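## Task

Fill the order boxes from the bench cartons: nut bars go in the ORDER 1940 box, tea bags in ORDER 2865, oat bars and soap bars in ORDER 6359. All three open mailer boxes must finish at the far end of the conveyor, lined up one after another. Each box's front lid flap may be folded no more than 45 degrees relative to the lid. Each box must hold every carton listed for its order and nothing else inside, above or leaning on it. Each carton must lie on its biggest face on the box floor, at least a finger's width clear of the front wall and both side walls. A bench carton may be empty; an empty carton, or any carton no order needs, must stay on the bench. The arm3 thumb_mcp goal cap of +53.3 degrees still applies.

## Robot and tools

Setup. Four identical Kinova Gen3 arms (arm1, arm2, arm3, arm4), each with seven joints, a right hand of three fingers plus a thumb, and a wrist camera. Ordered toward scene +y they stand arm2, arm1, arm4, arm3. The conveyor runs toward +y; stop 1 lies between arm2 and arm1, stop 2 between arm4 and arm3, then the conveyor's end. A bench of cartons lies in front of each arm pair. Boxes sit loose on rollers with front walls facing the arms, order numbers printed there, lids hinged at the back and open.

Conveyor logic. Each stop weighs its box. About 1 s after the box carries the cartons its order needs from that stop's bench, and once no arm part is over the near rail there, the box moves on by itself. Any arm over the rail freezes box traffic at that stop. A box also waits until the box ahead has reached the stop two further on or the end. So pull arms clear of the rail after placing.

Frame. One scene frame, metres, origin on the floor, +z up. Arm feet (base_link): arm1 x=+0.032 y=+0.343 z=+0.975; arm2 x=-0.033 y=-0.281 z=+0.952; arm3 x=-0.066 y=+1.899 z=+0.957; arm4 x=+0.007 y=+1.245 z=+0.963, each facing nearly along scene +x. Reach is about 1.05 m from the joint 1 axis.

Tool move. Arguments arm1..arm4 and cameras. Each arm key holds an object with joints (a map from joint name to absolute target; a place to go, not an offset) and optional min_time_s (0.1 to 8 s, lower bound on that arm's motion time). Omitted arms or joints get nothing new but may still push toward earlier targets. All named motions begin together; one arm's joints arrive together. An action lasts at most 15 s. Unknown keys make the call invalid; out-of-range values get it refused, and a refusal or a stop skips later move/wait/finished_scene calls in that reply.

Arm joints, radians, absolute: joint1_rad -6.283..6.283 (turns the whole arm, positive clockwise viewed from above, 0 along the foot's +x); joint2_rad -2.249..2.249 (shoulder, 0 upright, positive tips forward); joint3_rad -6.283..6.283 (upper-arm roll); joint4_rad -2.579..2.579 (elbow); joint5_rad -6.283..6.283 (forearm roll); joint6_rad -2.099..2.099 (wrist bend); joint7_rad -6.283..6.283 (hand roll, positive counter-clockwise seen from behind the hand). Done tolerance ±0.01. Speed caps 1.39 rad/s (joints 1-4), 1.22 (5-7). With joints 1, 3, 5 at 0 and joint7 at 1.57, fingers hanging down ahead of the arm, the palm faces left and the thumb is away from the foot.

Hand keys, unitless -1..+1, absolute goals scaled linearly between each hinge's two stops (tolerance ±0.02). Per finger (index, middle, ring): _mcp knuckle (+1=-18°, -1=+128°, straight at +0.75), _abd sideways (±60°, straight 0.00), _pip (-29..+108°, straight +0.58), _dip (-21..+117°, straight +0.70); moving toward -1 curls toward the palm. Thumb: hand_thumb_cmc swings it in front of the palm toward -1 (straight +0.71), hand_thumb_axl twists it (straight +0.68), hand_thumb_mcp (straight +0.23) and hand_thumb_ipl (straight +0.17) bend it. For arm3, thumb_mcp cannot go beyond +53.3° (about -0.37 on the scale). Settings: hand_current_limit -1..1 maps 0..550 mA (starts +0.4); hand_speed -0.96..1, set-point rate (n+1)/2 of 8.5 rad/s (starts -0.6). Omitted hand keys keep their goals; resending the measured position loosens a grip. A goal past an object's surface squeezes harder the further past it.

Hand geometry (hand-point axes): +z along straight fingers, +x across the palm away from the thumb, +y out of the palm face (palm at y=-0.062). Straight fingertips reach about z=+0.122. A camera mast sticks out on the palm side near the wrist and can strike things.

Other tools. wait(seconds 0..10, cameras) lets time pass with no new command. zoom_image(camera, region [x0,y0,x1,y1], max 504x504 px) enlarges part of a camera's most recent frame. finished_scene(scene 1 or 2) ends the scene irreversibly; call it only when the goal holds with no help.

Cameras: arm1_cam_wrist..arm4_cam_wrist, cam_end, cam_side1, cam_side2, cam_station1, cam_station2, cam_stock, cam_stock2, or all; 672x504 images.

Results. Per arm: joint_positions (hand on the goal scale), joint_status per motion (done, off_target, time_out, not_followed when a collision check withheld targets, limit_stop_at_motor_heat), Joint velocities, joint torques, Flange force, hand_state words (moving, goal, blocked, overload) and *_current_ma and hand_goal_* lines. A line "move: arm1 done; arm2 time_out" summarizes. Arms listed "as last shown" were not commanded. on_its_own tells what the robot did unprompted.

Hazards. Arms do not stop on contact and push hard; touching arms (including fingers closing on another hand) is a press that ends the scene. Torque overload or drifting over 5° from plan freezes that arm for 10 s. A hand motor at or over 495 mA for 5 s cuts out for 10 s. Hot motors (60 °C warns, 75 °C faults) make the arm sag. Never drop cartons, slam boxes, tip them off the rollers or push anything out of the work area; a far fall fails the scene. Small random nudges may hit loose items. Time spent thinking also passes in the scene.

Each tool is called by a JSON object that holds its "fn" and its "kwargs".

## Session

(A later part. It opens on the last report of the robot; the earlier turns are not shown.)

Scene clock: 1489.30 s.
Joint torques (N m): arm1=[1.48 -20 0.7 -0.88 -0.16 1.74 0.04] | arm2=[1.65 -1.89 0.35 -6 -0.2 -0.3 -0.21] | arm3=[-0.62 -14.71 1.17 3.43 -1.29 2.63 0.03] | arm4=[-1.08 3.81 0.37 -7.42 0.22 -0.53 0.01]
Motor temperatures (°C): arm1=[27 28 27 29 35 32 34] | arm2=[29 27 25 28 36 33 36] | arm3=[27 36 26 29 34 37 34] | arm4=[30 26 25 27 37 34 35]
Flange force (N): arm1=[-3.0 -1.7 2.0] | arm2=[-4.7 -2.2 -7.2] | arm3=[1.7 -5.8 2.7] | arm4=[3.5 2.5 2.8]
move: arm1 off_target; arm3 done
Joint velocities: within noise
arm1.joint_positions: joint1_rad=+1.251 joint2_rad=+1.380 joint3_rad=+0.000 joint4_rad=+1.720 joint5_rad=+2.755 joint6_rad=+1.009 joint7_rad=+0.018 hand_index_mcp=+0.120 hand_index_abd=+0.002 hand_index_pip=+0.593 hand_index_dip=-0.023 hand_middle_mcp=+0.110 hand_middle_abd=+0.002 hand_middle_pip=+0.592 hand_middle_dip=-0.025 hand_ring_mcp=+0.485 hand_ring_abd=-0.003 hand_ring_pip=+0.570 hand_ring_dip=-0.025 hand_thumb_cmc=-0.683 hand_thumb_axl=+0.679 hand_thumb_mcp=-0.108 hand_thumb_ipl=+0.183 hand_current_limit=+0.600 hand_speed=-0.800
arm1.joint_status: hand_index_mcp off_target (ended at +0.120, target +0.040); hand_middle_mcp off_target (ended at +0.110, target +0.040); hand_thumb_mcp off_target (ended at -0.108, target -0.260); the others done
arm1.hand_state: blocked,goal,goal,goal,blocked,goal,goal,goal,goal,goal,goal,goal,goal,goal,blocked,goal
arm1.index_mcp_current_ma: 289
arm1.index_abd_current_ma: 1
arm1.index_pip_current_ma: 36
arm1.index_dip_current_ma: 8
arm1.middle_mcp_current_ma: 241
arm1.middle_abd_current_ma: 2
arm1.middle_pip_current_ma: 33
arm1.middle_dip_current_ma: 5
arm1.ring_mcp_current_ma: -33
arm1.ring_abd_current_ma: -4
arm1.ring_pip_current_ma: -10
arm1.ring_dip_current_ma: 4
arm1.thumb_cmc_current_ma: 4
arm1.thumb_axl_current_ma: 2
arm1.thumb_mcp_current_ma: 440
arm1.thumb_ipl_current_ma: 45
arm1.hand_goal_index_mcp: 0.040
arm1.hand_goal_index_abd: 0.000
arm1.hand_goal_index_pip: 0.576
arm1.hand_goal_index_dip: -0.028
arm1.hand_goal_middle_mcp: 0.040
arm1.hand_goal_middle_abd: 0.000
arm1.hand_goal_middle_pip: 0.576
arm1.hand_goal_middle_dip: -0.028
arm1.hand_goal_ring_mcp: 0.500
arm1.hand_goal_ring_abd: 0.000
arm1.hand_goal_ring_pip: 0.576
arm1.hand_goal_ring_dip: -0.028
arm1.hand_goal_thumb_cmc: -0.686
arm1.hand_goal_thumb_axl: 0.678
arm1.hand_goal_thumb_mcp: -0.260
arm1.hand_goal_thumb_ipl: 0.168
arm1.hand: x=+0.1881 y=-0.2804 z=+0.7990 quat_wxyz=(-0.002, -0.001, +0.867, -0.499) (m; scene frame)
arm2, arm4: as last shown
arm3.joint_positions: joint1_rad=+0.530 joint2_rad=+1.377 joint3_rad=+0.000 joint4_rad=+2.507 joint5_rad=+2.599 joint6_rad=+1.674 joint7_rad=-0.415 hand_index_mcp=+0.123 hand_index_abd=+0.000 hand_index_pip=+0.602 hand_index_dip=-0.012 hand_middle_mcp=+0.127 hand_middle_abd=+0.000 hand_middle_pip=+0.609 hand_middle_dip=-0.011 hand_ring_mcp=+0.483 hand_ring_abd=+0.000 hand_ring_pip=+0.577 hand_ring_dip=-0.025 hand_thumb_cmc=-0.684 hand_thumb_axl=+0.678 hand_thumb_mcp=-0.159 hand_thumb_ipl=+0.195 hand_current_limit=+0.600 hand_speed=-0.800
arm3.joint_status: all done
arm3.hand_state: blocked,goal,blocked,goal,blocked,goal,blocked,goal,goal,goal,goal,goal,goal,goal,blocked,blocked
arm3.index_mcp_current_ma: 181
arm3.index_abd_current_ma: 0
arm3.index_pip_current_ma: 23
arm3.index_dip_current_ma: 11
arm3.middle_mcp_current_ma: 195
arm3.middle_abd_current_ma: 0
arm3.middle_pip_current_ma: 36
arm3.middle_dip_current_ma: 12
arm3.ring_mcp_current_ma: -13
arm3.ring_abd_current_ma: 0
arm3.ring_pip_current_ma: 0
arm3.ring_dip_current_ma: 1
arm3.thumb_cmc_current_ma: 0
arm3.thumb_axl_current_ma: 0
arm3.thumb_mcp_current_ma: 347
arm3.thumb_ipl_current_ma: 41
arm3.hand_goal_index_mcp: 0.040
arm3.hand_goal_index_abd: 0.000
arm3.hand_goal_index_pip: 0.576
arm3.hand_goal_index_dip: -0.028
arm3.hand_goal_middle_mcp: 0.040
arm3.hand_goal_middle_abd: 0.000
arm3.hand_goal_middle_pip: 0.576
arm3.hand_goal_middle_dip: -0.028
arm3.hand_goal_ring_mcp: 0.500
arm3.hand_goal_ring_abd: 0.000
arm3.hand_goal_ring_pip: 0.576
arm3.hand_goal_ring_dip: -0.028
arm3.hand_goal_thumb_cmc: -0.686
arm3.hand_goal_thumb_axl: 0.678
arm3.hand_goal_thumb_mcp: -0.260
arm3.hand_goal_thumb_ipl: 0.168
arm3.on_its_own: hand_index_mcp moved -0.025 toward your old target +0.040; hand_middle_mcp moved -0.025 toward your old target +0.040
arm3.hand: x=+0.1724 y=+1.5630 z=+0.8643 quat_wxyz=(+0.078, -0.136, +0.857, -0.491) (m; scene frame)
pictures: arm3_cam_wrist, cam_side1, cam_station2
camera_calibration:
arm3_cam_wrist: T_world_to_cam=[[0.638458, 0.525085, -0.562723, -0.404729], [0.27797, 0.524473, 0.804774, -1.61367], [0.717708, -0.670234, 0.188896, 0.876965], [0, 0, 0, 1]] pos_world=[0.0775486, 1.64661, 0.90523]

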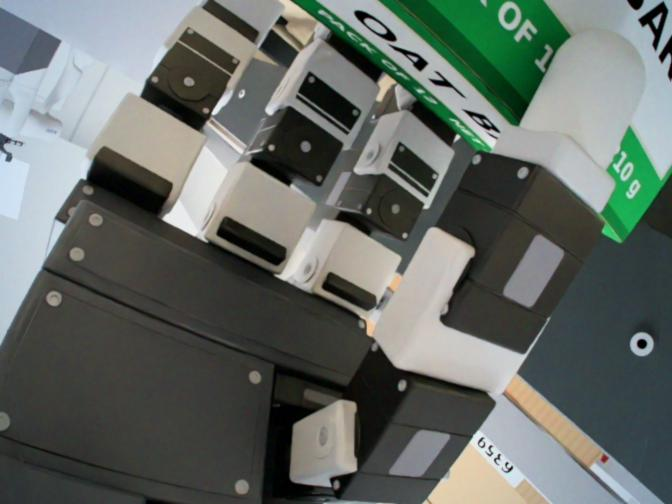

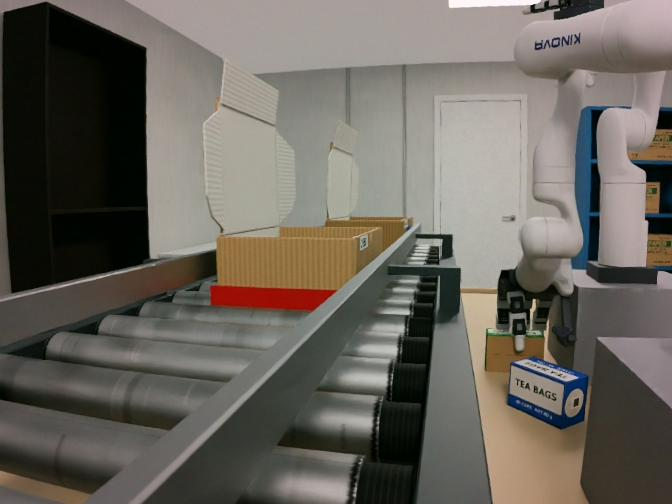

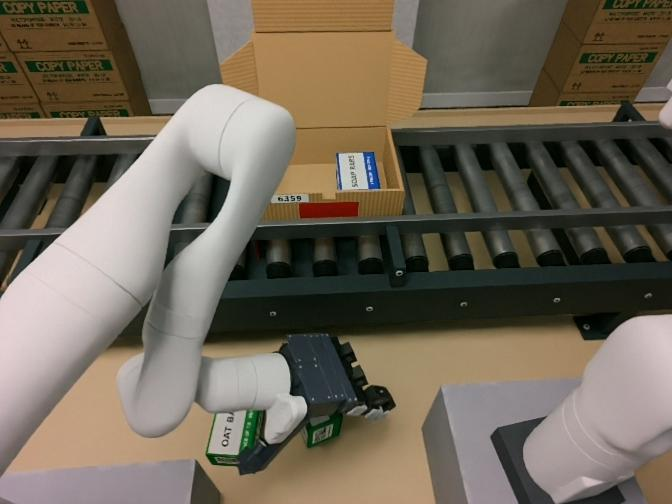

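{"fn": "move", "kwargs": {"arm3": {"joints":{"joint1_rad":0.68621,"joint2_rad":0.9441,"joint4_rad":2.33797,"joint5_rad":2.5952,"joint6_rad":0.78004,"joint7_rad":-0.11844},"min_time_s":4}, "arm1": {"joints":{"joint1_rad":1.25119,"joint2_rad":1.22185,"joint4_rad":1.82207,"joint5_rad":2.74031,"joint6_rad":0.95681,"joint7_rad":0.044},"min_time_s":3}, "cameras": ["cam_station2","arm3_cam_wrist","cam_side1","cam_side2","cam_stock"]}}

Scene clock: 1504.20 s.
Joint torques (N m): arm1=[1.5 -23.68 1.07 -2.85 -0.12 3.19 -0.13] | arm2=[1.61 -1.95 0.29 -5.99 -0.18 -0.3 -0.17] | arm3=[-0.54 -15.26 0.2 -0.6 -0.28 1.82 0.01] | arm4=[-1.03 3.82 0.4 -7.41 0.25 -0.52 0.04]
Motor temperatures (°C): arm1=[27 29 27 29 35 32 34] | arm2=[29 27 25 28 36 33 36] | arm3=[27 37 26 29 34 37 34] | arm4=[30 26 25 27 37 34 35]
Flange force (N): arm1=[-3.3 3.0 5.0] | arm2=[-4.9 -2.3 -7.3] | arm3=[2.0 -3.3 -2.4] | arm4=[3.4 2.7 2.9]
move: arm1 done; arm3 done
Joint velocities: within noise
arm1.joint_positions: joint1_rad=+1.251 joint2_rad=+1.222 joint3_rad=+0.000 joint4_rad=+1.822 joint5_rad=+2.740 joint6_rad=+0.957 joint7_rad=+0.044 hand_index_mcp=+0.099 hand_index_abd=+0.002 hand_index_pip=+0.599 hand_index_dip=-0.010 hand_middle_mcp=+0.104 hand_middle_abd=+0.001 hand_middle_pip=+0.601 hand_middle_dip=-0.014 hand_ring_mcp=+0.485 hand_ring_abd=-0.003 hand_ring_pip=+0.570 hand_ring_dip=-0.025 hand_thumb_cmc=-0.684 hand_thumb_axl=+0.679 hand_thumb_mcp=-0.137 hand_thumb_ipl=+0.188 hand_current_limit=+0.600 hand_speed=-0.800
arm1.joint_status: all done
arm1.hand_state: blocked,goal,blocked,goal,blocked,goal,blocked,goal,goal,goal,goal,goal,goal,goal,blocked,blocked
arm1.index_mcp_current_ma: 195
arm1.index_abd_current_ma: 1
arm1.index_pip_current_ma: 54
arm1.index_dip_current_ma: 39
arm1.middle_mcp_current_ma: 216
arm1.middle_abd_current_ma: 1
arm1.middle_pip_current_ma: 59
arm1.middle_dip_current_ma: 27
arm1.ring_mcp_current_ma: -33
arm1.ring_abd_current_ma: -4
arm1.ring_pip_current_ma: -10
arm1.ring_dip_current_ma: 4
arm1.thumb_cmc_current_ma: 3
arm1.thumb_axl_current_ma: 2
arm1.thumb_mcp_current_ma: 440
arm1.thumb_ipl_current_ma: 68
arm1.hand_goal_index_mcp: 0.040
arm1.hand_goal_index_abd: 0.000
arm1.hand_goal_index_pip: 0.576
arm1.hand_goal_index_dip: -0.028
arm1.hand_goal_middle_mcp: 0.040
arm1.hand_goal_middle_abd: 0.000
arm1.hand_goal_middle_pip: 0.576
arm1.hand_goal_middle_dip: -0.028
arm1.hand_goal_ring_mcp: 0.500
arm1.hand_goal_ring_abd: 0.000
arm1.hand_goal_ring_pip: 0.576
arm1.hand_goal_ring_dip: -0.028
arm1.hand_goal_thumb_cmc: -0.686
arm1.hand_goal_thumb_axl: 0.678
arm1.hand_goal_thumb_mcp: -0.260
arm1.hand_goal_thumb_ipl: 0.168
arm1.on_its_own: hand_index_mcp moved -0.021 toward your old target +0.040; hand_thumb_mcp moved -0.029 toward your old target -0.260
arm1.hand: x=+0.1884 y=-0.2806 z=+0.8643 quat_wxyz=(-0.002, -0.001, +0.866, -0.499) (m; scene frame)
arm2, arm4: as last shown
arm3.joint_positions: joint1_rad=+0.686 joint2_rad=+0.944 joint3_rad=+0.000 joint4_rad=+2.338 joint5_rad=+2.595 joint6_rad=+0.780 joint7_rad=-0.118 hand_index_mcp=+0.123 hand_index_abd=+0.000 hand_index_pip=+0.602 hand_index_dip=-0.012 hand_middle_mcp=+0.127 hand_middle_abd=+0.000 hand_middle_pip=+0.610 hand_middle_dip=-0.011 hand_ring_mcp=+0.488 hand_ring_abd=+0.000 hand_ring_pip=+0.577 hand_ring_dip=-0.025 hand_thumb_cmc=-0.684 hand_thumb_axl=+0.678 hand_thumb_mcp=-0.159 hand_thumb_ipl=+0.195 hand_current_limit=+0.600 hand_speed=-0.800
arm3.joint_status: all done
arm3.hand_state: blocked,goal,blocked,goal,blocked,goal,blocked,goal,goal,goal,goal,goal,goal,goal,blocked,blocked
arm3.index_mcp_current_ma: 180
arm3.index_abd_current_ma: 0
arm3.index_pip_current_ma: 24
arm3.index_dip_current_ma: 11
arm3.middle_mcp_current_ma: 194
arm3.middle_abd_current_ma: 0
arm3.middle_pip_current_ma: 37
arm3.middle_dip_current_ma: 12
arm3.ring_mcp_current_ma: -7
arm3.ring_abd_current_ma: 0
arm3.ring_pip_current_ma: 0
arm3.ring_dip_current_ma: 1
arm3.thumb_cmc_current_ma: 0
arm3.thumb_axl_current_ma: 0
arm3.thumb_mcp_current_ma: 347
arm3.thumb_ipl_current_ma: 41
arm3.hand_goal_index_mcp: 0.040
arm3.hand_goal_index_abd: 0.000
arm3.hand_goal_index_pip: 0.576
arm3.hand_goal_index_dip: -0.028
arm3.hand_goal_middle_mcp: 0.040
arm3.hand_goal_middle_abd: 0.000
arm3.hand_goal_middle_pip: 0.576
arm3.hand_goal_middle_dip: -0.028
arm3.hand_goal_ring_mcp: 0.500
arm3.hand_goal_ring_abd: 0.000
arm3.hand_goal_ring_pip: 0.576
arm3.hand_goal_ring_dip: -0.028
arm3.hand_goal_thumb_cmc: -0.686
arm3.hand_goal_thumb_axl: 0.678
arm3.hand_goal_thumb_mcp: -0.260
arm3.hand_goal_thumb_ipl: 0.168
arm3.hand: x=+0.1699 y=+1.5607 z=+0.8850 quat_wxyz=(+0.025, -0.075, +0.944, -0.321) (m; scene frame)
pictures: arm3_cam_wrist, cam_side1, cam_side2, cam_station2, cam_stock
camera_calibration:
arm3_cam_wrist: T_world_to_cam=[[0.682409, 0.605406, -0.409635, -0.658717], [0.409583, 0.147472, 0.900274, -1.14701], [0.605441, -0.782135, -0.147328, 1.36461], [0, 0, 0, 1]] pos_world=[0.0931201, 1.63525, 0.963832]

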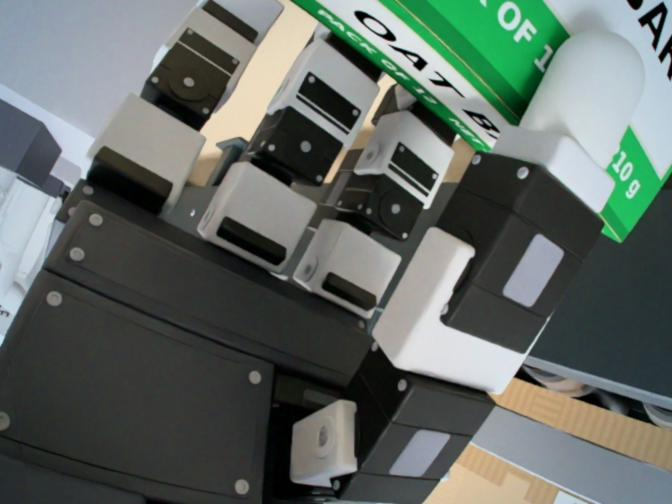

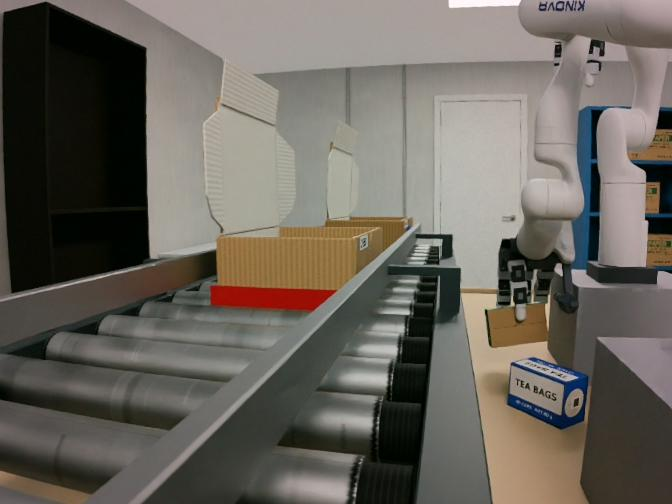

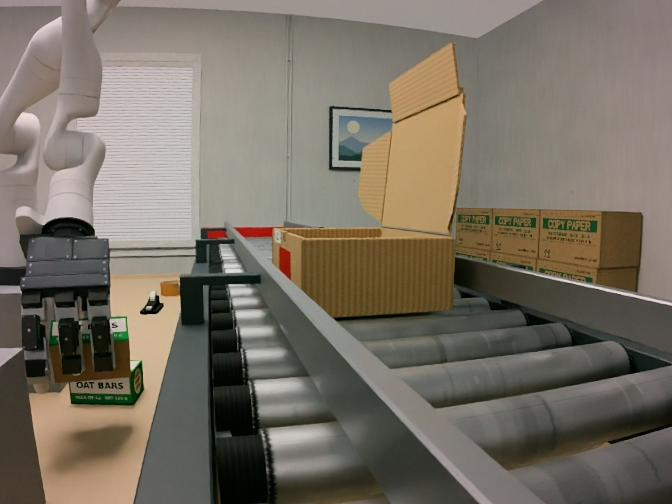

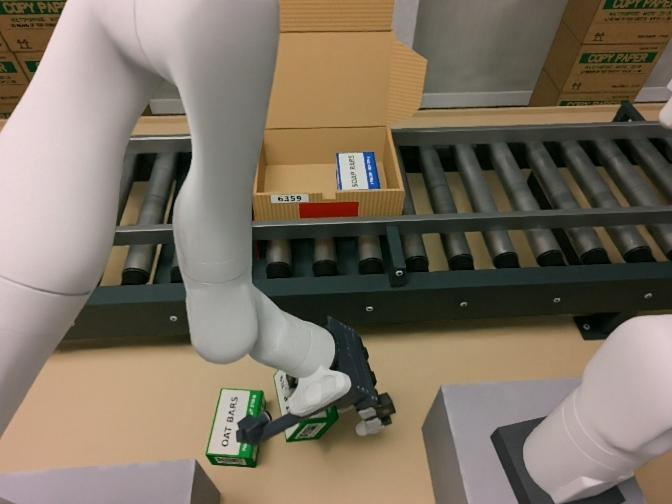

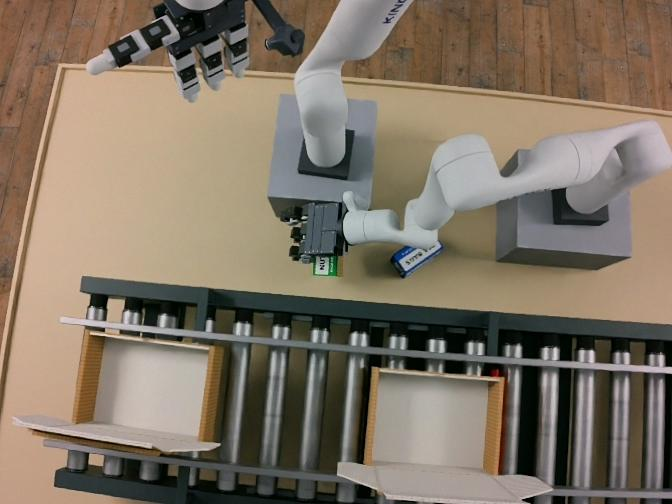

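{"fn": "move", "kwargs": {"arm3": {"joints":{"joint1_rad":0.78632,"joint2_rad":0.9022,"joint4_rad":2.08401,"joint5_rad":1.90363,"joint6_rad":0.18729,"joint7_rad":0.55938},"min_time_s":4}, "arm1": {"joints":{"joint1_rad":1.33568,"joint2_rad":1.09174,"joint4_rad":1.46796,"joint5_rad":3.39466,"joint6_rad":-0.32358,"joint7_rad":-0.52301},"min_time_s":5}, "cameras": ["cam_station2","arm1_cam_wrist","cam_side1","cam_side2","cam_stock"]}}

Scene clock: 1522.67 s.
Joint torques (N m): arm1=[1.5 -24.6 0.22 -4.78 -0.14 0.69 -0.11] | arm2=[1.5 -1.91 0.27 -6.01 -0.23 -0.35 -0.18] | arm3=[-0.55 -16.23 -0.34 -2.22 -0.08 0.47 0.01] | arm4=[-1.08 3.79 0.38 -7.39 0.27 -0.52 0.02]
Motor temperatures (°C): arm1=[27 30 27 29 35 32 34] | arm2=[29 27 25 28 35 33 36] | arm3=[27 37 26 29 34 37 34] | arm4=[30 26 25 27 37 34 35]
Flange force (N): arm1=[-4.0 -1.6 5.4] | arm2=[-4.7 -2.3 -7.4] | arm3=no reading | arm4=[3.4 2.7 2.7]
move: arm1 done; arm3 done
Joint velocities: within noise
arm1.joint_positions: joint1_rad=+1.336 joint2_rad=+1.092 joint3_rad=+0.000 joint4_rad=+1.468 joint5_rad=+3.395 joint6_rad=-0.324 joint7_rad=-0.523 hand_index_mcp=+0.099 hand_index_abd=+0.001 hand_index_pip=+0.608 hand_index_dip=-0.007 hand_middle_mcp=+0.104 hand_middle_abd=+0.001 hand_middle_pip=+0.612 hand_middle_dip=-0.011 hand_ring_mcp=+0.497 hand_ring_abd=-0.003 hand_ring_pip=+0.573 hand_ring_dip=-0.025 hand_thumb_cmc=-0.685 hand_thumb_axl=+0.679 hand_thumb_mcp=-0.149 hand_thumb_ipl=+0.189 hand_current_limit=+0.600 hand_speed=-0.800
arm1.joint_status: all done
arm1.hand_state: blocked,goal,blocked,blocked,blocked,goal,blocked,goal,goal,goal,goal,goal,goal,goal,blocked,blocked
arm1.index_mcp_current_ma: 195
arm1.index_abd_current_ma: 1
arm1.index_pip_current_ma: 81
arm1.index_dip_current_ma: 50
arm1.middle_mcp_current_ma: 216
arm1.middle_abd_current_ma: 1
arm1.middle_pip_current_ma: 96
arm1.middle_dip_current_ma: 38
arm1.ring_mcp_current_ma: -5
arm1.ring_abd_current_ma: -4
arm1.ring_pip_current_ma: -4
arm1.ring_dip_current_ma: 4
arm1.thumb_cmc_current_ma: 1
arm1.thumb_axl_current_ma: 2
arm1.thumb_mcp_current_ma: 440
arm1.thumb_ipl_current_ma: 70
arm1.hand_goal_index_mcp: 0.040
arm1.hand_goal_index_abd: 0.000
arm1.hand_goal_index_pip: 0.576
arm1.hand_goal_index_dip: -0.028
arm1.hand_goal_middle_mcp: 0.040
arm1.hand_goal_middle_abd: 0.000
arm1.hand_goal_middle_pip: 0.576
arm1.hand_goal_middle_dip: -0.028
arm1.hand_goal_ring_mcp: 0.500
arm1.hand_goal_ring_abd: 0.000
arm1.hand_goal_ring_pip: 0.576
arm1.hand_goal_ring_dip: -0.028
arm1.hand_goal_thumb_cmc: -0.686
arm1.hand_goal_thumb_axl: 0.678
arm1.hand_goal_thumb_mcp: -0.260
arm1.hand_goal_thumb_ipl: 0.168
arm1.hand: x=+0.1885 y=-0.1881 z=+0.8759 quat_wxyz=(-0.002, +0.000, +0.990, -0.138) (m; scene frame)
arm2, arm4: as last shown
arm3.joint_positions: joint1_rad=+0.786 joint2_rad=+0.902 joint3_rad=+0.000 joint4_rad=+2.084 joint5_rad=+1.904 joint6_rad=+0.187 joint7_rad=+0.559 hand_index_mcp=+0.123 hand_index_abd=+0.000 hand_index_pip=+0.607 hand_index_dip=-0.011 hand_middle_mcp=+0.127 hand_middle_abd=+0.000 hand_middle_pip=+0.614 hand_middle_dip=-0.010 hand_ring_mcp=+0.496 hand_ring_abd=+0.000 hand_ring_pip=+0.577 hand_ring_dip=-0.025 hand_thumb_cmc=-0.683 hand_thumb_axl=+0.678 hand_thumb_mcp=-0.163 hand_thumb_ipl=+0.195 hand_current_limit=+0.600 hand_speed=-0.800
arm3.joint_status: all done
arm3.hand_state: blocked,goal,blocked,goal,blocked,goal,blocked,goal,goal,goal,goal,goal,goal,goal,blocked,blocked
arm3.index_mcp_current_ma: 180
arm3.index_abd_current_ma: 0
arm3.index_pip_current_ma: 32
arm3.index_dip_current_ma: 12
arm3.middle_mcp_current_ma: 194
arm3.middle_abd_current_ma: 0
arm3.middle_pip_current_ma: 45
arm3.middle_dip_current_ma: 13
arm3.ring_mcp_current_ma: -1
arm3.ring_abd_current_ma: 0
arm3.ring_pip_current_ma: 0
arm3.ring_dip_current_ma: 1
arm3.thumb_cmc_current_ma: 1
arm3.thumb_axl_current_ma: 0
arm3.thumb_mcp_current_ma: 323
arm3.thumb_ipl_current_ma: 41
arm3.hand_goal_index_mcp: 0.040
arm3.hand_goal_index_abd: 0.000
arm3.hand_goal_index_pip: 0.576
arm3.hand_goal_index_dip: -0.028
arm3.hand_goal_middle_mcp: 0.040
arm3.hand_goal_middle_abd: 0.000
arm3.hand_goal_middle_pip: 0.576
arm3.hand_goal_middle_dip: -0.028
arm3.hand_goal_ring_mcp: 0.500
arm3.hand_goal_ring_abd: 0.000
arm3.hand_goal_ring_pip: 0.576
arm3.hand_goal_ring_dip: -0.028
arm3.hand_goal_thumb_cmc: -0.686
arm3.hand_goal_thumb_axl: 0.678
arm3.hand_goal_thumb_mcp: -0.260
arm3.hand_goal_thumb_ipl: 0.168
arm3.hand: x=+0.1804 y=+1.5913 z=+0.8767 quat_wxyz=(+0.000, -0.001, +0.991, -0.136) (m; scene frame)
pictures: arm1_cam_wrist, cam_side1, cam_side2, cam_station2, cam_stock
camera_calibration:
arm1_cam_wrist: T_world_to_cam=[[0.789824, 0.57742, -0.206796, 0.179565], [0.426919, -0.275496, 0.861303, -0.937518], [0.440362, -0.768562, -0.464105, 0.297297], [0, 0, 0, 1]] pos_world=[0.127501, -0.133475, 0.982597]

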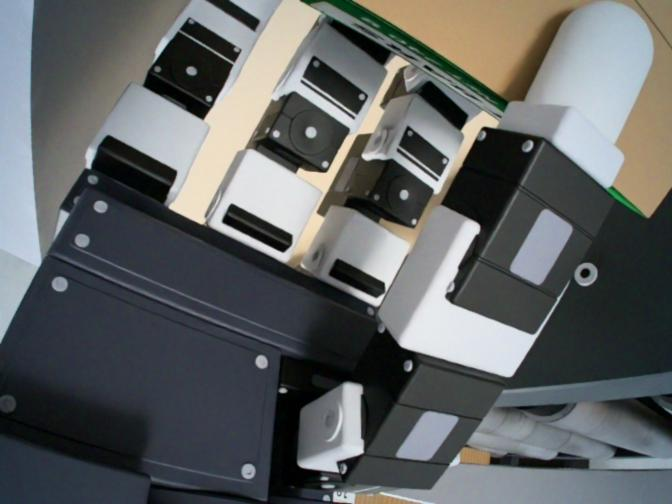

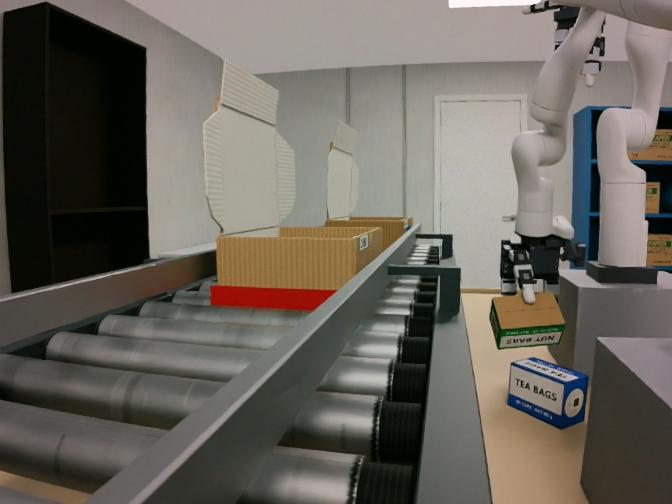

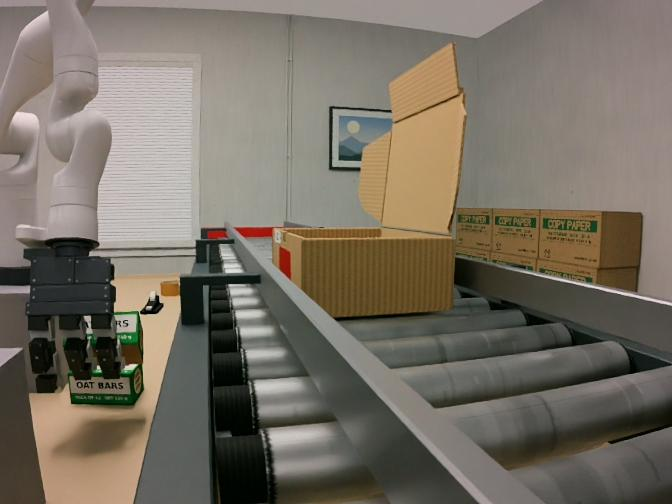

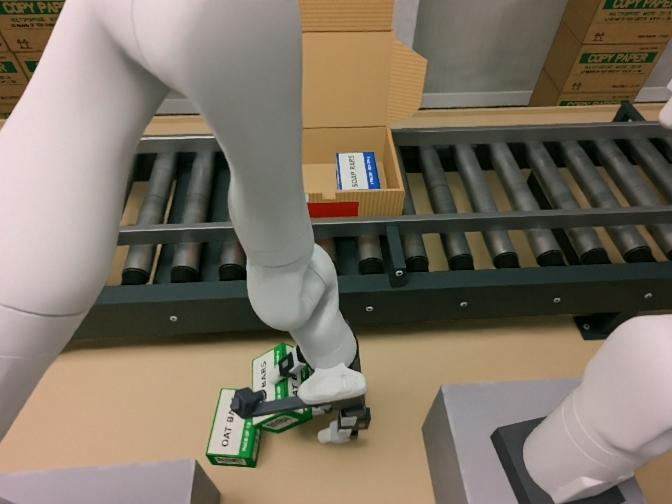

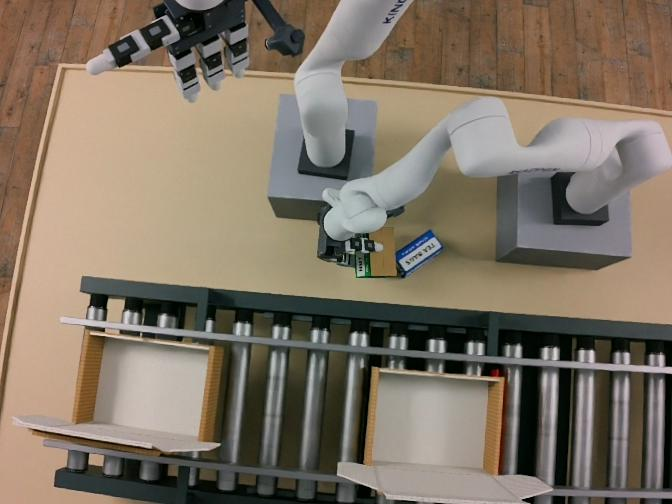

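{"fn": "move", "kwargs": {"arm3": {"joints":{"joint1_rad":0.78632,"joint2_rad":1.12446,"joint4_rad":2.0195,"joint5_rad":2.45437,"joint6_rad":0.28107,"joint7_rad":-0.00545},"min_time_s":4}, "arm1": {"joints":{"joint1_rad":1.34081,"joint2_rad":1.32097,"joint4_rad":1.20525,"joint5_rad":3.36845,"joint6_rad":-0.35544,"joint7_rad":-0.49047},"min_time_s":5}, "cameras": ["cam_station2","arm1_cam_wrist","arm3_cam_wrist","cam_side1","cam_side2","cam_stock"]}}

Scene clock: 1571.43 s.
Joint torques (N m): arm1=[0.46 -9.8 -2.67 3.69 -1.72 -1.98 -0.83] | arm2=[1.52 -1.91 0.3 -6.04 -0.2 -0.3 -0.21] | arm3=[-2.04 -8.75 -4.44 2.33 -0.45 -2.39 -0.56] | arm4=[-1.05 3.8 0.39 -7.35 0.23 -0.51 0.01]
Motor temperatures (°C): arm1=[27 31 27 29 34 32 34] | arm2=[29 27 25 28 35 33 36] | arm3=[27 38 26 29 34 37 34] | arm4=[30 26 25 27 37 34 35]
Flange force (N): arm1=[-3.2 -15.4 -12.3] | arm2=[-4.7 -2.3 -7.1] | arm3=[1.5 -13.5 -17.4] | arm4=[3.4 2.6 2.6]
move: arm1 done; arm3 done
Joint velocities: within noise
arm1.joint_positions: joint1_rad=+1.341 joint2_rad=+1.321 joint3_rad=+0.000 joint4_rad=+1.205 joint5_rad=+3.368 joint6_rad=-0.355 joint7_rad=-0.490 hand_index_mcp=+0.099 hand_index_abd=+0.001 hand_index_pip=+0.608 hand_index_dip=-0.006 hand_middle_mcp=+0.104 hand_middle_abd=+0.001 hand_middle_pip=+0.613 hand_middle_dip=-0.010 hand_ring_mcp=+0.477 hand_ring_abd=-0.017 hand_ring_pip=+0.479 hand_ring_dip=-0.207 hand_thumb_cmc=-0.685 hand_thumb_axl=+0.679 hand_thumb_mcp=-0.149 hand_thumb_ipl=+0.189 hand_current_limit=+0.600 hand_speed=-0.800
arm1.joint_status: all done
arm1.hand_state: blocked,goal,blocked,blocked,blocked,goal,blocked,goal,blocked,goal,blocked,blocked,goal,goal,blocked,blocked
arm1.index_mcp_current_ma: 195
arm1.index_abd_current_ma: 1
arm1.index_pip_current_ma: 82
arm1.index_dip_current_ma: 51
arm1.middle_mcp_current_ma: 216
arm1.middle_abd_current_ma: 1
arm1.middle_pip_current_ma: 98
arm1.middle_dip_current_ma: 39
arm1.ring_mcp_current_ma: -59
arm1.ring_abd_current_ma: -31
arm1.ring_pip_current_ma: -339
arm1.ring_dip_current_ma: -440
arm1.thumb_cmc_current_ma: 1
arm1.thumb_axl_current_ma: 2
arm1.thumb_mcp_current_ma: 440
arm1.thumb_ipl_current_ma: 71
arm1.hand_goal_index_mcp: 0.040
arm1.hand_goal_index_abd: 0.000
arm1.hand_goal_index_pip: 0.576
arm1.hand_goal_index_dip: -0.028
arm1.hand_goal_middle_mcp: 0.040
arm1.hand_goal_middle_abd: 0.000
arm1.hand_goal_middle_pip: 0.576
arm1.hand_goal_middle_dip: -0.028
arm1.hand_goal_ring_mcp: 0.500
arm1.hand_goal_ring_abd: 0.000
arm1.hand_goal_ring_pip: 0.576
arm1.hand_goal_ring_dip: -0.028
arm1.hand_goal_thumb_cmc: -0.686
arm1.hand_goal_thumb_axl: 0.678
arm1.hand_goal_thumb_mcp: -0.260
arm1.hand_goal_thumb_ipl: 0.168
arm1.hand: x=+0.1976 y=-0.2298 z=+0.7918 quat_wxyz=(-0.002, +0.000, +0.990, -0.138) (m; scene frame)
arm2, arm4: as last shown
arm3.joint_positions: joint1_rad=+0.786 joint2_rad=+1.124 joint3_rad=+0.000 joint4_rad=+2.020 joint5_rad=+2.454 joint6_rad=+0.281 joint7_rad=-0.005 hand_index_mcp=+0.123 hand_index_abd=+0.000 hand_index_pip=+0.608 hand_index_dip=-0.010 hand_middle_mcp=+0.127 hand_middle_abd=+0.000 hand_middle_pip=+0.615 hand_middle_dip=-0.009 hand_ring_mcp=+0.499 hand_ring_abd=-0.023 hand_ring_pip=+0.492 hand_ring_dip=-0.197 hand_thumb_cmc=-0.683 hand_thumb_axl=+0.678 hand_thumb_mcp=-0.164 hand_thumb_ipl=+0.195 hand_current_limit=+0.600 hand_speed=-0.800
arm3.joint_status: all done
arm3.hand_state: blocked,goal,blocked,goal,blocked,goal,blocked,goal,goal,blocked,blocked,blocked,goal,goal,blocked,blocked
arm3.index_mcp_current_ma: 180
arm3.index_abd_current_ma: 0
arm3.index_pip_current_ma: 33
arm3.index_dip_current_ma: 13
arm3.middle_mcp_current_ma: 194
arm3.middle_abd_current_ma: 0
arm3.middle_pip_current_ma: 46
arm3.middle_dip_current_ma: 14
arm3.ring_mcp_current_ma: 0
arm3.ring_abd_current_ma: -16
arm3.ring_pip_current_ma: -165
arm3.ring_dip_current_ma: -440
arm3.thumb_cmc_current_ma: 1
arm3.thumb_axl_current_ma: 0
arm3.thumb_mcp_current_ma: 317
arm3.thumb_ipl_current_ma: 41
arm3.hand_goal_index_mcp: 0.040
arm3.hand_goal_index_abd: 0.000
arm3.hand_goal_index_pip: 0.576
arm3.hand_goal_index_dip: -0.028
arm3.hand_goal_middle_mcp: 0.040
arm3.hand_goal_middle_abd: 0.000
arm3.hand_goal_middle_pip: 0.576
arm3.hand_goal_middle_dip: -0.028
arm3.hand_goal_ring_mcp: 0.500
arm3.hand_goal_ring_abd: 0.000
arm3.hand_goal_ring_pip: 0.576
arm3.hand_goal_ring_dip: -0.028
arm3.hand_goal_thumb_cmc: -0.686
arm3.hand_goal_thumb_axl: 0.678
arm3.hand_goal_thumb_mcp: -0.260
arm3.hand_goal_thumb_ipl: 0.168
arm3.hand: x=+0.1803 y=+1.5921 z=+0.7937 quat_wxyz=(+0.000, -0.001, +0.991, -0.136) (m; scene frame)
pictures: arm1_cam_wrist, arm3_cam_wrist, cam_side1, cam_side2, cam_station2, cam_stock
camera_calibration:
arm1_cam_wrist: T_world_to_cam=[[0.789652, 0.577635, -0.206852, 0.179254], [0.427104, -0.275465, 0.861221, -0.880359], [0.440491, -0.768412, -0.464232, 0.222376], [0, 0, 0, 1]] pos_world=[0.136501, -0.175175, 0.898496]
arm3_cam_wrist: T_world_to_cam=[[0.768381, 0.608972, -0.196833, -0.91225], [0.428786, -0.261531, 0.864722, -0.397772], [0.475114, -0.748836, -0.462074, 1.5896], [0, 0, 0, 1]] pos_world=[0.116277, 1.64185, 0.898911]

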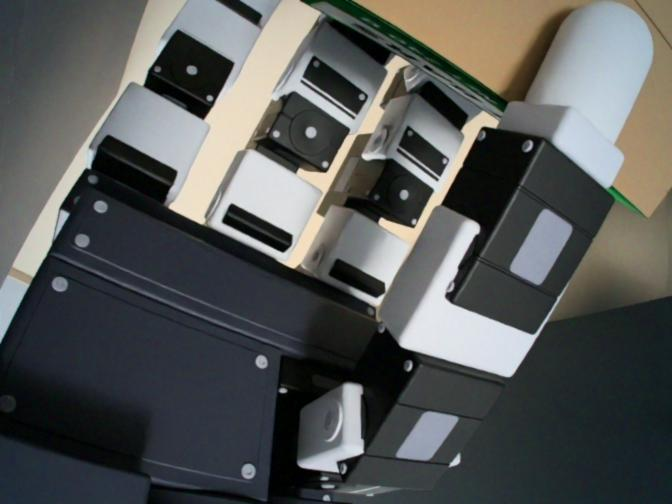

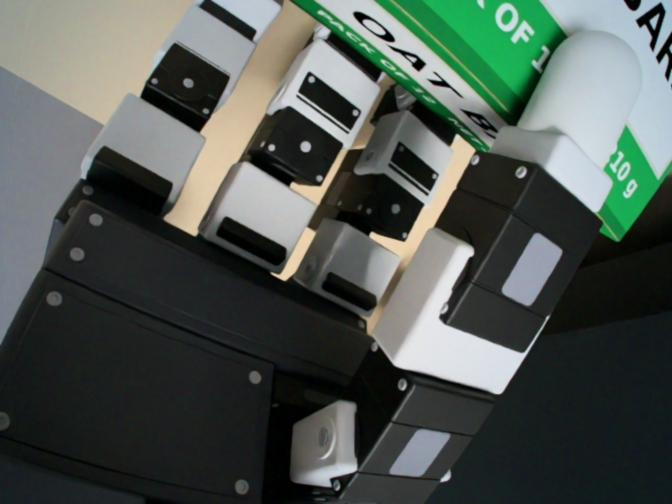

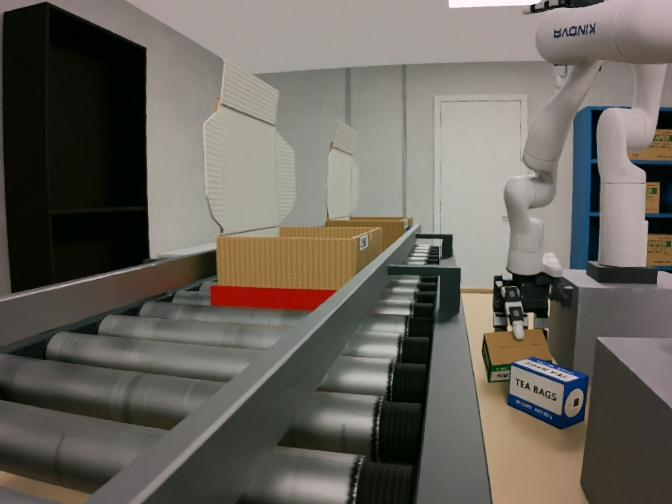

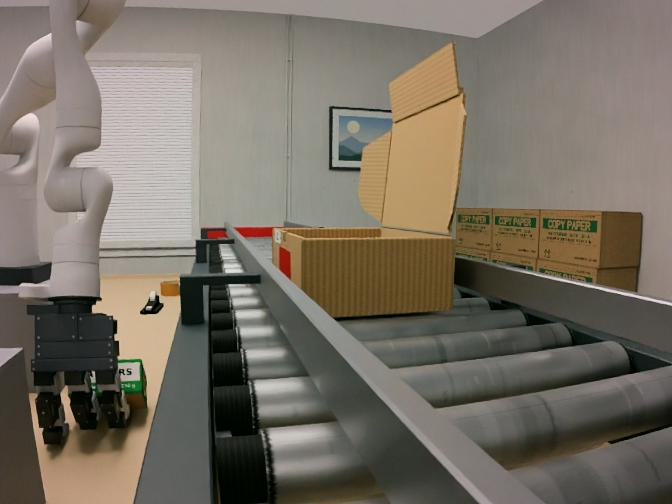

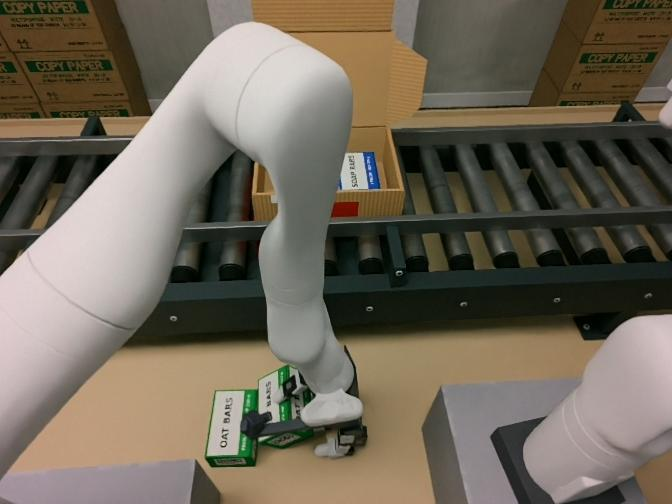

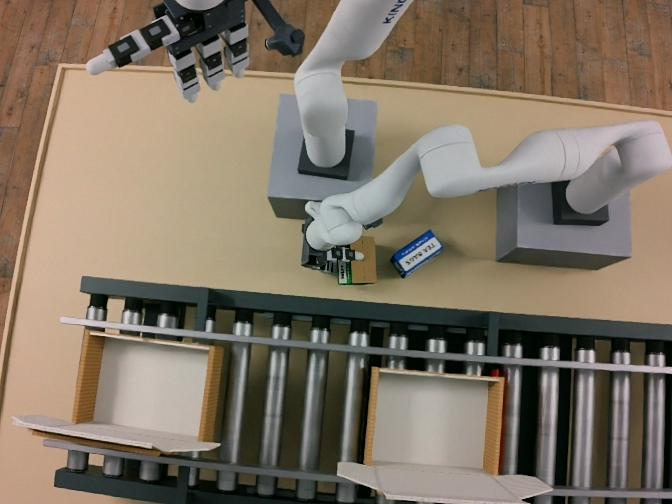

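{"fn": "move", "kwargs": {"arm3": {"joints":{"hand_ring_dip":-0.98}}, "arm1": {"joints":{"hand_ring_dip":-0.98}}, "cameras": ["arm1_cam_wrist","cam_side1","cam_side2"]}}

Scene clock: 1604.37 s.
Joint torques (N m): arm1=[1.5 -26.41 0.33 -4.98 -0.11 0.71 -0.1] | arm2=[1.56 -1.85 0.3 -5.93 -0.21 -0.33 -0.19] | arm3=[-0.42 -17.17 -0.33 -0.73 -0.1 0.53 0.07] | arm4=[-1.04 3.77 0.42 -7.39 0.23 -0.57 -0.01]
Motor temperatures (°C): arm1=[27 30 27 29 35 32 34] | arm2=[29 27 25 28 35 33 36] | arm3=[27 37 27 29 34 37 34] | arm4=[30 26 25 27 37 34 35]
Flange force (N): arm1=[-3.9 -2.6 6.1] | arm2=[-4.7 -2.3 -7.6] | arm3=[0.5 -1.9 -3.5] | arm4=[3.4 2.6 2.5]
move: arm1 done; arm3 done
Joint velocities: within noise
arm1.joint_positions: joint1_rad=+1.341 joint2_rad=+1.321 joint3_rad=+0.000 joint4_rad=+1.205 joint5_rad=+3.368 joint6_rad=-0.355 joint7_rad=-0.490 hand_index_mcp=+0.099 hand_index_abd=+0.001 hand_index_pip=+0.608 hand_index_dip=-0.006 hand_middle_mcp=+0.104 hand_middle_abd=+0.001 hand_middle_pip=+0.613 hand_middle_dip=-0.009 hand_ring_mcp=+0.497 hand_ring_abd=-0.003 hand_ring_pip=+0.573 hand_ring_dip=-0.977 hand_thumb_cmc=-0.687 hand_thumb_axl=+0.679 hand_thumb_mcp=-0.150 hand_thumb_ipl=+0.189 hand_current_limit=+0.600 hand_speed=-0.800
arm1.joint_status: all done
arm1.hand_state: blocked,goal,blocked,blocked,blocked,goal,blocked,goal,goal,goal,goal,goal,goal,goal,blocked,blocked
arm1.index_mcp_current_ma: 195
arm1.index_abd_current_ma: 1
arm1.index_pip_current_ma: 82
arm1.index_dip_current_ma: 51
arm1.middle_mcp_current_ma: 216
arm1.middle_abd_current_ma: 1
arm1.middle_pip_current_ma: 100
arm1.middle_dip_current_ma: 42
arm1.ring_mcp_current_ma: -4
arm1.ring_abd_current_ma: -4
arm1.ring_pip_current_ma: -4
arm1.ring_dip_current_ma: 4
arm1.thumb_cmc_current_ma: -1
arm1.thumb_axl_current_ma: 1
arm1.thumb_mcp_current_ma: 440
arm1.thumb_ipl_current_ma: 71
arm1.hand_goal_index_mcp: 0.040
arm1.hand_goal_index_abd: 0.000
arm1.hand_goal_index_pip: 0.576
arm1.hand_goal_index_dip: -0.028
arm1.hand_goal_middle_mcp: 0.040
arm1.hand_goal_middle_abd: 0.000
arm1.hand_goal_middle_pip: 0.576
arm1.hand_goal_middle_dip: -0.028
arm1.hand_goal_ring_mcp: 0.500
arm1.hand_goal_ring_abd: 0.000
arm1.hand_goal_ring_pip: 0.576
arm1.hand_goal_ring_dip: -0.980
arm1.hand_goal_thumb_cmc: -0.686
arm1.hand_goal_thumb_axl: 0.678
arm1.hand_goal_thumb_mcp: -0.260
arm1.hand_goal_thumb_ipl: 0.168
arm1.hand: x=+0.1976 y=-0.2298 z=+0.7918 quat_wxyz=(-0.002, +0.000, +0.990, -0.138) (m; scene frame)
arm2.joint_positions: joint1_rad=+1.200 joint2_rad=-0.381 joint3_rad=-0.100 joint4_rad=+1.427 joint5_rad=-0.012 joint6_rad=+1.938 joint7_rad=+1.841 hand_index_mcp=+0.753 hand_index_abd=+0.000 hand_index_pip=+0.577 hand_index_dip=+0.696 hand_middle_mcp=+0.753 hand_middle_abd=+0.000 hand_middle_pip=+0.577 hand_middle_dip=+0.696 hand_ring_mcp=+0.753 hand_ring_abd=+0.000 hand_ring_pip=+0.577 hand_ring_dip=+0.696 hand_thumb_cmc=+0.714 hand_thumb_axl=+0.677 hand_thumb_mcp=+0.224 hand_thumb_ipl=+0.168 hand_current_limit=+0.400 hand_speed=-0.600
arm2.joint_status: not commanded
arm2.hand_state: goal,goal,goal,goal,goal,goal,goal,goal,goal,goal,goal,goal,goal,goal,goal,goal
arm2.index_mcp_current_ma: 0
arm2.index_abd_current_ma: 0
arm2.index_pip_current_ma: 0
arm2.index_dip_current_ma: 0
arm2.middle_mcp_current_ma: 0
arm2.middle_abd_current_ma: 0
arm2.middle_pip_current_ma: 0
arm2.middle_dip_current_ma: 0
arm2.ring_mcp_current_ma: 0
arm2.ring_abd_current_ma: 0
arm2.ring_pip_current_ma: 0
arm2.ring_dip_current_ma: 0
arm2.thumb_cmc_current_ma: 0
arm2.thumb_axl_current_ma: 0
arm2.thumb_mcp_current_ma: 0
arm2.thumb_ipl_current_ma: 0
arm2.hand_goal_index_mcp: 0.754
arm2.hand_goal_index_abd: 0.000
arm2.hand_goal_index_pip: 0.576
arm2.hand_goal_index_dip: 0.696
arm2.hand_goal_middle_mcp: 0.754
arm2.hand_goal_middle_abd: 0.000
arm2.hand_goal_middle_pip: 0.576
arm2.hand_goal_middle_dip: 0.696
arm2.hand_goal_ring_mcp: 0.754
arm2.hand_goal_ring_abd: 0.000
arm2.hand_goal_ring_pip: 0.576
arm2.hand_goal_ring_dip: 0.696
arm2.hand_goal_thumb_cmc: 0.714
arm2.hand_goal_thumb_axl: 0.678
arm2.hand_goal_thumb_mcp: 0.226
arm2.hand_goal_thumb_ipl: 0.168
arm2.hand: x=+0.1015 y=-0.4070 z=+1.4821 quat_wxyz=(+0.045, +0.433, +0.899, -0.056) (m; scene frame)
arm3.joint_positions: joint1_rad=+0.786 joint2_rad=+1.124 joint3_rad=+0.000 joint4_rad=+2.020 joint5_rad=+2.454 joint6_rad=+0.281 joint7_rad=-0.005 hand_index_mcp=+0.123 hand_index_abd=+0.000 hand_index_pip=+0.608 hand_index_dip=-0.010 hand_middle_mcp=+0.127 hand_middle_abd=+0.000 hand_middle_pip=+0.615 hand_middle_dip=-0.009 hand_ring_mcp=+0.497 hand_ring_abd=-0.003 hand_ring_pip=+0.574 hand_ring_dip=-0.977 hand_thumb_cmc=-0.683 hand_thumb_axl=+0.678 hand_thumb_mcp=-0.164 hand_thumb_ipl=+0.195 hand_current_limit=+0.600 hand_speed=-0.800
arm3.joint_status: all done
arm3.hand_state: blocked,goal,blocked,goal,blocked,goal,blocked,goal,goal,goal,goal,goal,goal,goal,blocked,blocked
arm3.index_mcp_current_ma: 180
arm3.index_abd_current_ma: 0
arm3.index_pip_current_ma: 33
arm3.index_dip_current_ma: 13
arm3.middle_mcp_current_ma: 194
arm3.middle_abd_current_ma: 0
arm3.middle_pip_current_ma: 46
arm3.middle_dip_current_ma: 14
arm3.ring_mcp_current_ma: -1
arm3.ring_abd_current_ma: -1
arm3.ring_pip_current_ma: 0
arm3.ring_dip_current_ma: 1
arm3.thumb_cmc_current_ma: 1
arm3.thumb_axl_current_ma: 0
arm3.thumb_mcp_current_ma: 317
arm3.thumb_ipl_current_ma: 41
arm3.hand_goal_index_mcp: 0.040
arm3.hand_goal_index_abd: 0.000
arm3.hand_goal_index_pip: 0.576
arm3.hand_goal_index_dip: -0.028
arm3.hand_goal_middle_mcp: 0.040
arm3.hand_goal_middle_abd: 0.000
arm3.hand_goal_middle_pip: 0.576
arm3.hand_goal_middle_dip: -0.028
arm3.hand_goal_ring_mcp: 0.500
arm3.hand_goal_ring_abd: 0.000
arm3.hand_goal_ring_pip: 0.576
arm3.hand_goal_ring_dip: -0.980
arm3.hand_goal_thumb_cmc: -0.686
arm3.hand_goal_thumb_axl: 0.678
arm3.hand_goal_thumb_mcp: -0.260
arm3.hand_goal_thumb_ipl: 0.168
arm3.hand: x=+0.1803 y=+1.5921 z=+0.7937 quat_wxyz=(+0.000, -0.001, +0.991, -0.136) (m; scene frame)
arm4.joint_positions: joint1_rad=+0.148 joint2_rad=-0.496 joint3_rad=-0.122 joint4_rad=+1.434 joint5_rad=+0.010 joint6_rad=+2.067 joint7_rad=+1.781 hand_index_mcp=+0.753 hand_index_abd=+0.000 hand_index_pip=+0.577 hand_index_dip=+0.696 hand_middle_mcp=+0.753 hand_middle_abd=+0.000 hand_middle_pip=+0.577 hand_middle_dip=+0.696 hand_ring_mcp=+0.753 hand_ring_abd=+0.000 hand_ring_pip=+0.577 hand_ring_dip=+0.696 hand_thumb_cmc=+0.714 hand_thumb_axl=+0.677 hand_thumb_mcp=+0.224 hand_thumb_ipl=+0.168 hand_current_limit=+0.400 hand_speed=-0.600
arm4.joint_status: not commanded
arm4.hand_state: goal,goal,goal,goal,goal,goal,goal,goal,goal,goal,goal,goal,goal,goal,goal,goal
arm4.index_mcp_current_ma: -3
arm4.index_abd_current_ma: 0
arm4.index_pip_current_ma: 2
arm4.index_dip_current_ma: 0
arm4.middle_mcp_current_ma: -3
arm4.middle_abd_current_ma: 0
arm4.middle_pip_current_ma: 2
arm4.middle_dip_current_ma: 0
arm4.ring_mcp_current_ma: -3
arm4.ring_abd_current_ma: 0
arm4.ring_pip_current_ma: 2
arm4.ring_dip_current_ma: 0
arm4.thumb_cmc_current_ma: 1
arm4.thumb_axl_current_ma: -3
arm4.thumb_mcp_current_ma: -10
arm4.thumb_ipl_current_ma: -1
arm4.hand_goal_index_mcp: 0.754
arm4.hand_goal_index_abd: 0.000
arm4.hand_goal_index_pip: 0.576
arm4.hand_goal_index_dip: 0.696
arm4.hand_goal_middle_mcp: 0.754
arm4.hand_goal_middle_abd: 0.000
arm4.hand_goal_middle_pip: 0.576
arm4.hand_goal_middle_dip: 0.696
arm4.hand_goal_ring_mcp: 0.754
arm4.hand_goal_ring_abd: 0.000
arm4.hand_goal_ring_pip: 0.576
arm4.hand_goal_ring_dip: 0.696
arm4.hand_goal_thumb_cmc: 0.714
arm4.hand_goal_thumb_axl: 0.678
arm4.hand_goal_thumb_mcp: 0.226
arm4.hand_goal_thumb_ipl: 0.168
arm4.hand: x=+0.0959 y=+1.3365 z=+1.4992 quat_wxyz=(+0.066, -0.158, +0.984, -0.042) (m; scene frame)
pictures: arm1_cam_wrist, cam_side1, cam_side2
camera_calibration:
arm1_cam_wrist: T_world_to_cam=[[0.789652, 0.577635, -0.206852, 0.179254], [0.427104, -0.275465, 0.861221, -0.880359], [0.440491, -0.768412, -0.464232, 0.222376], [0, 0, 0, 1]] pos_world=[0.136501, -0.175175, 0.898496]

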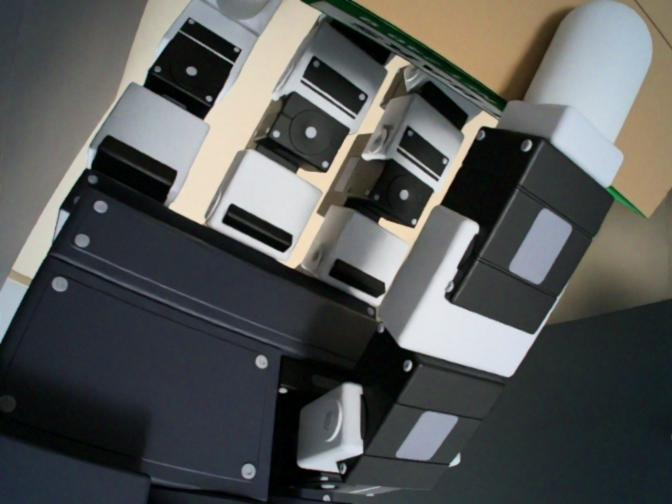

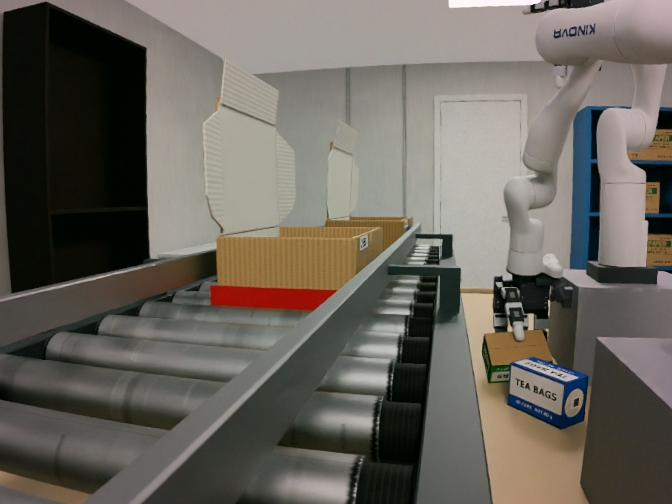

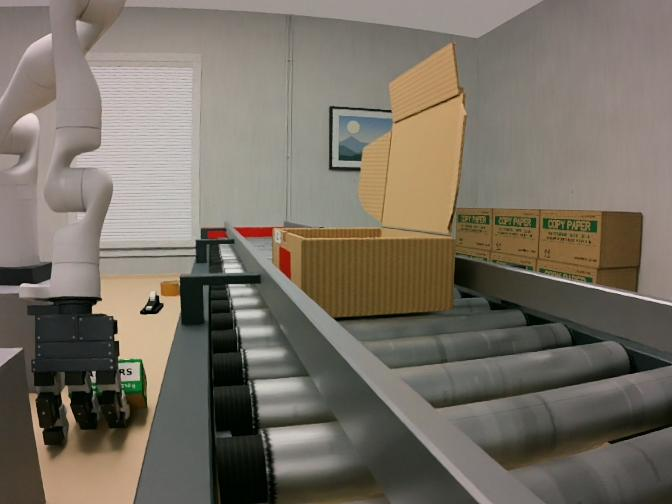

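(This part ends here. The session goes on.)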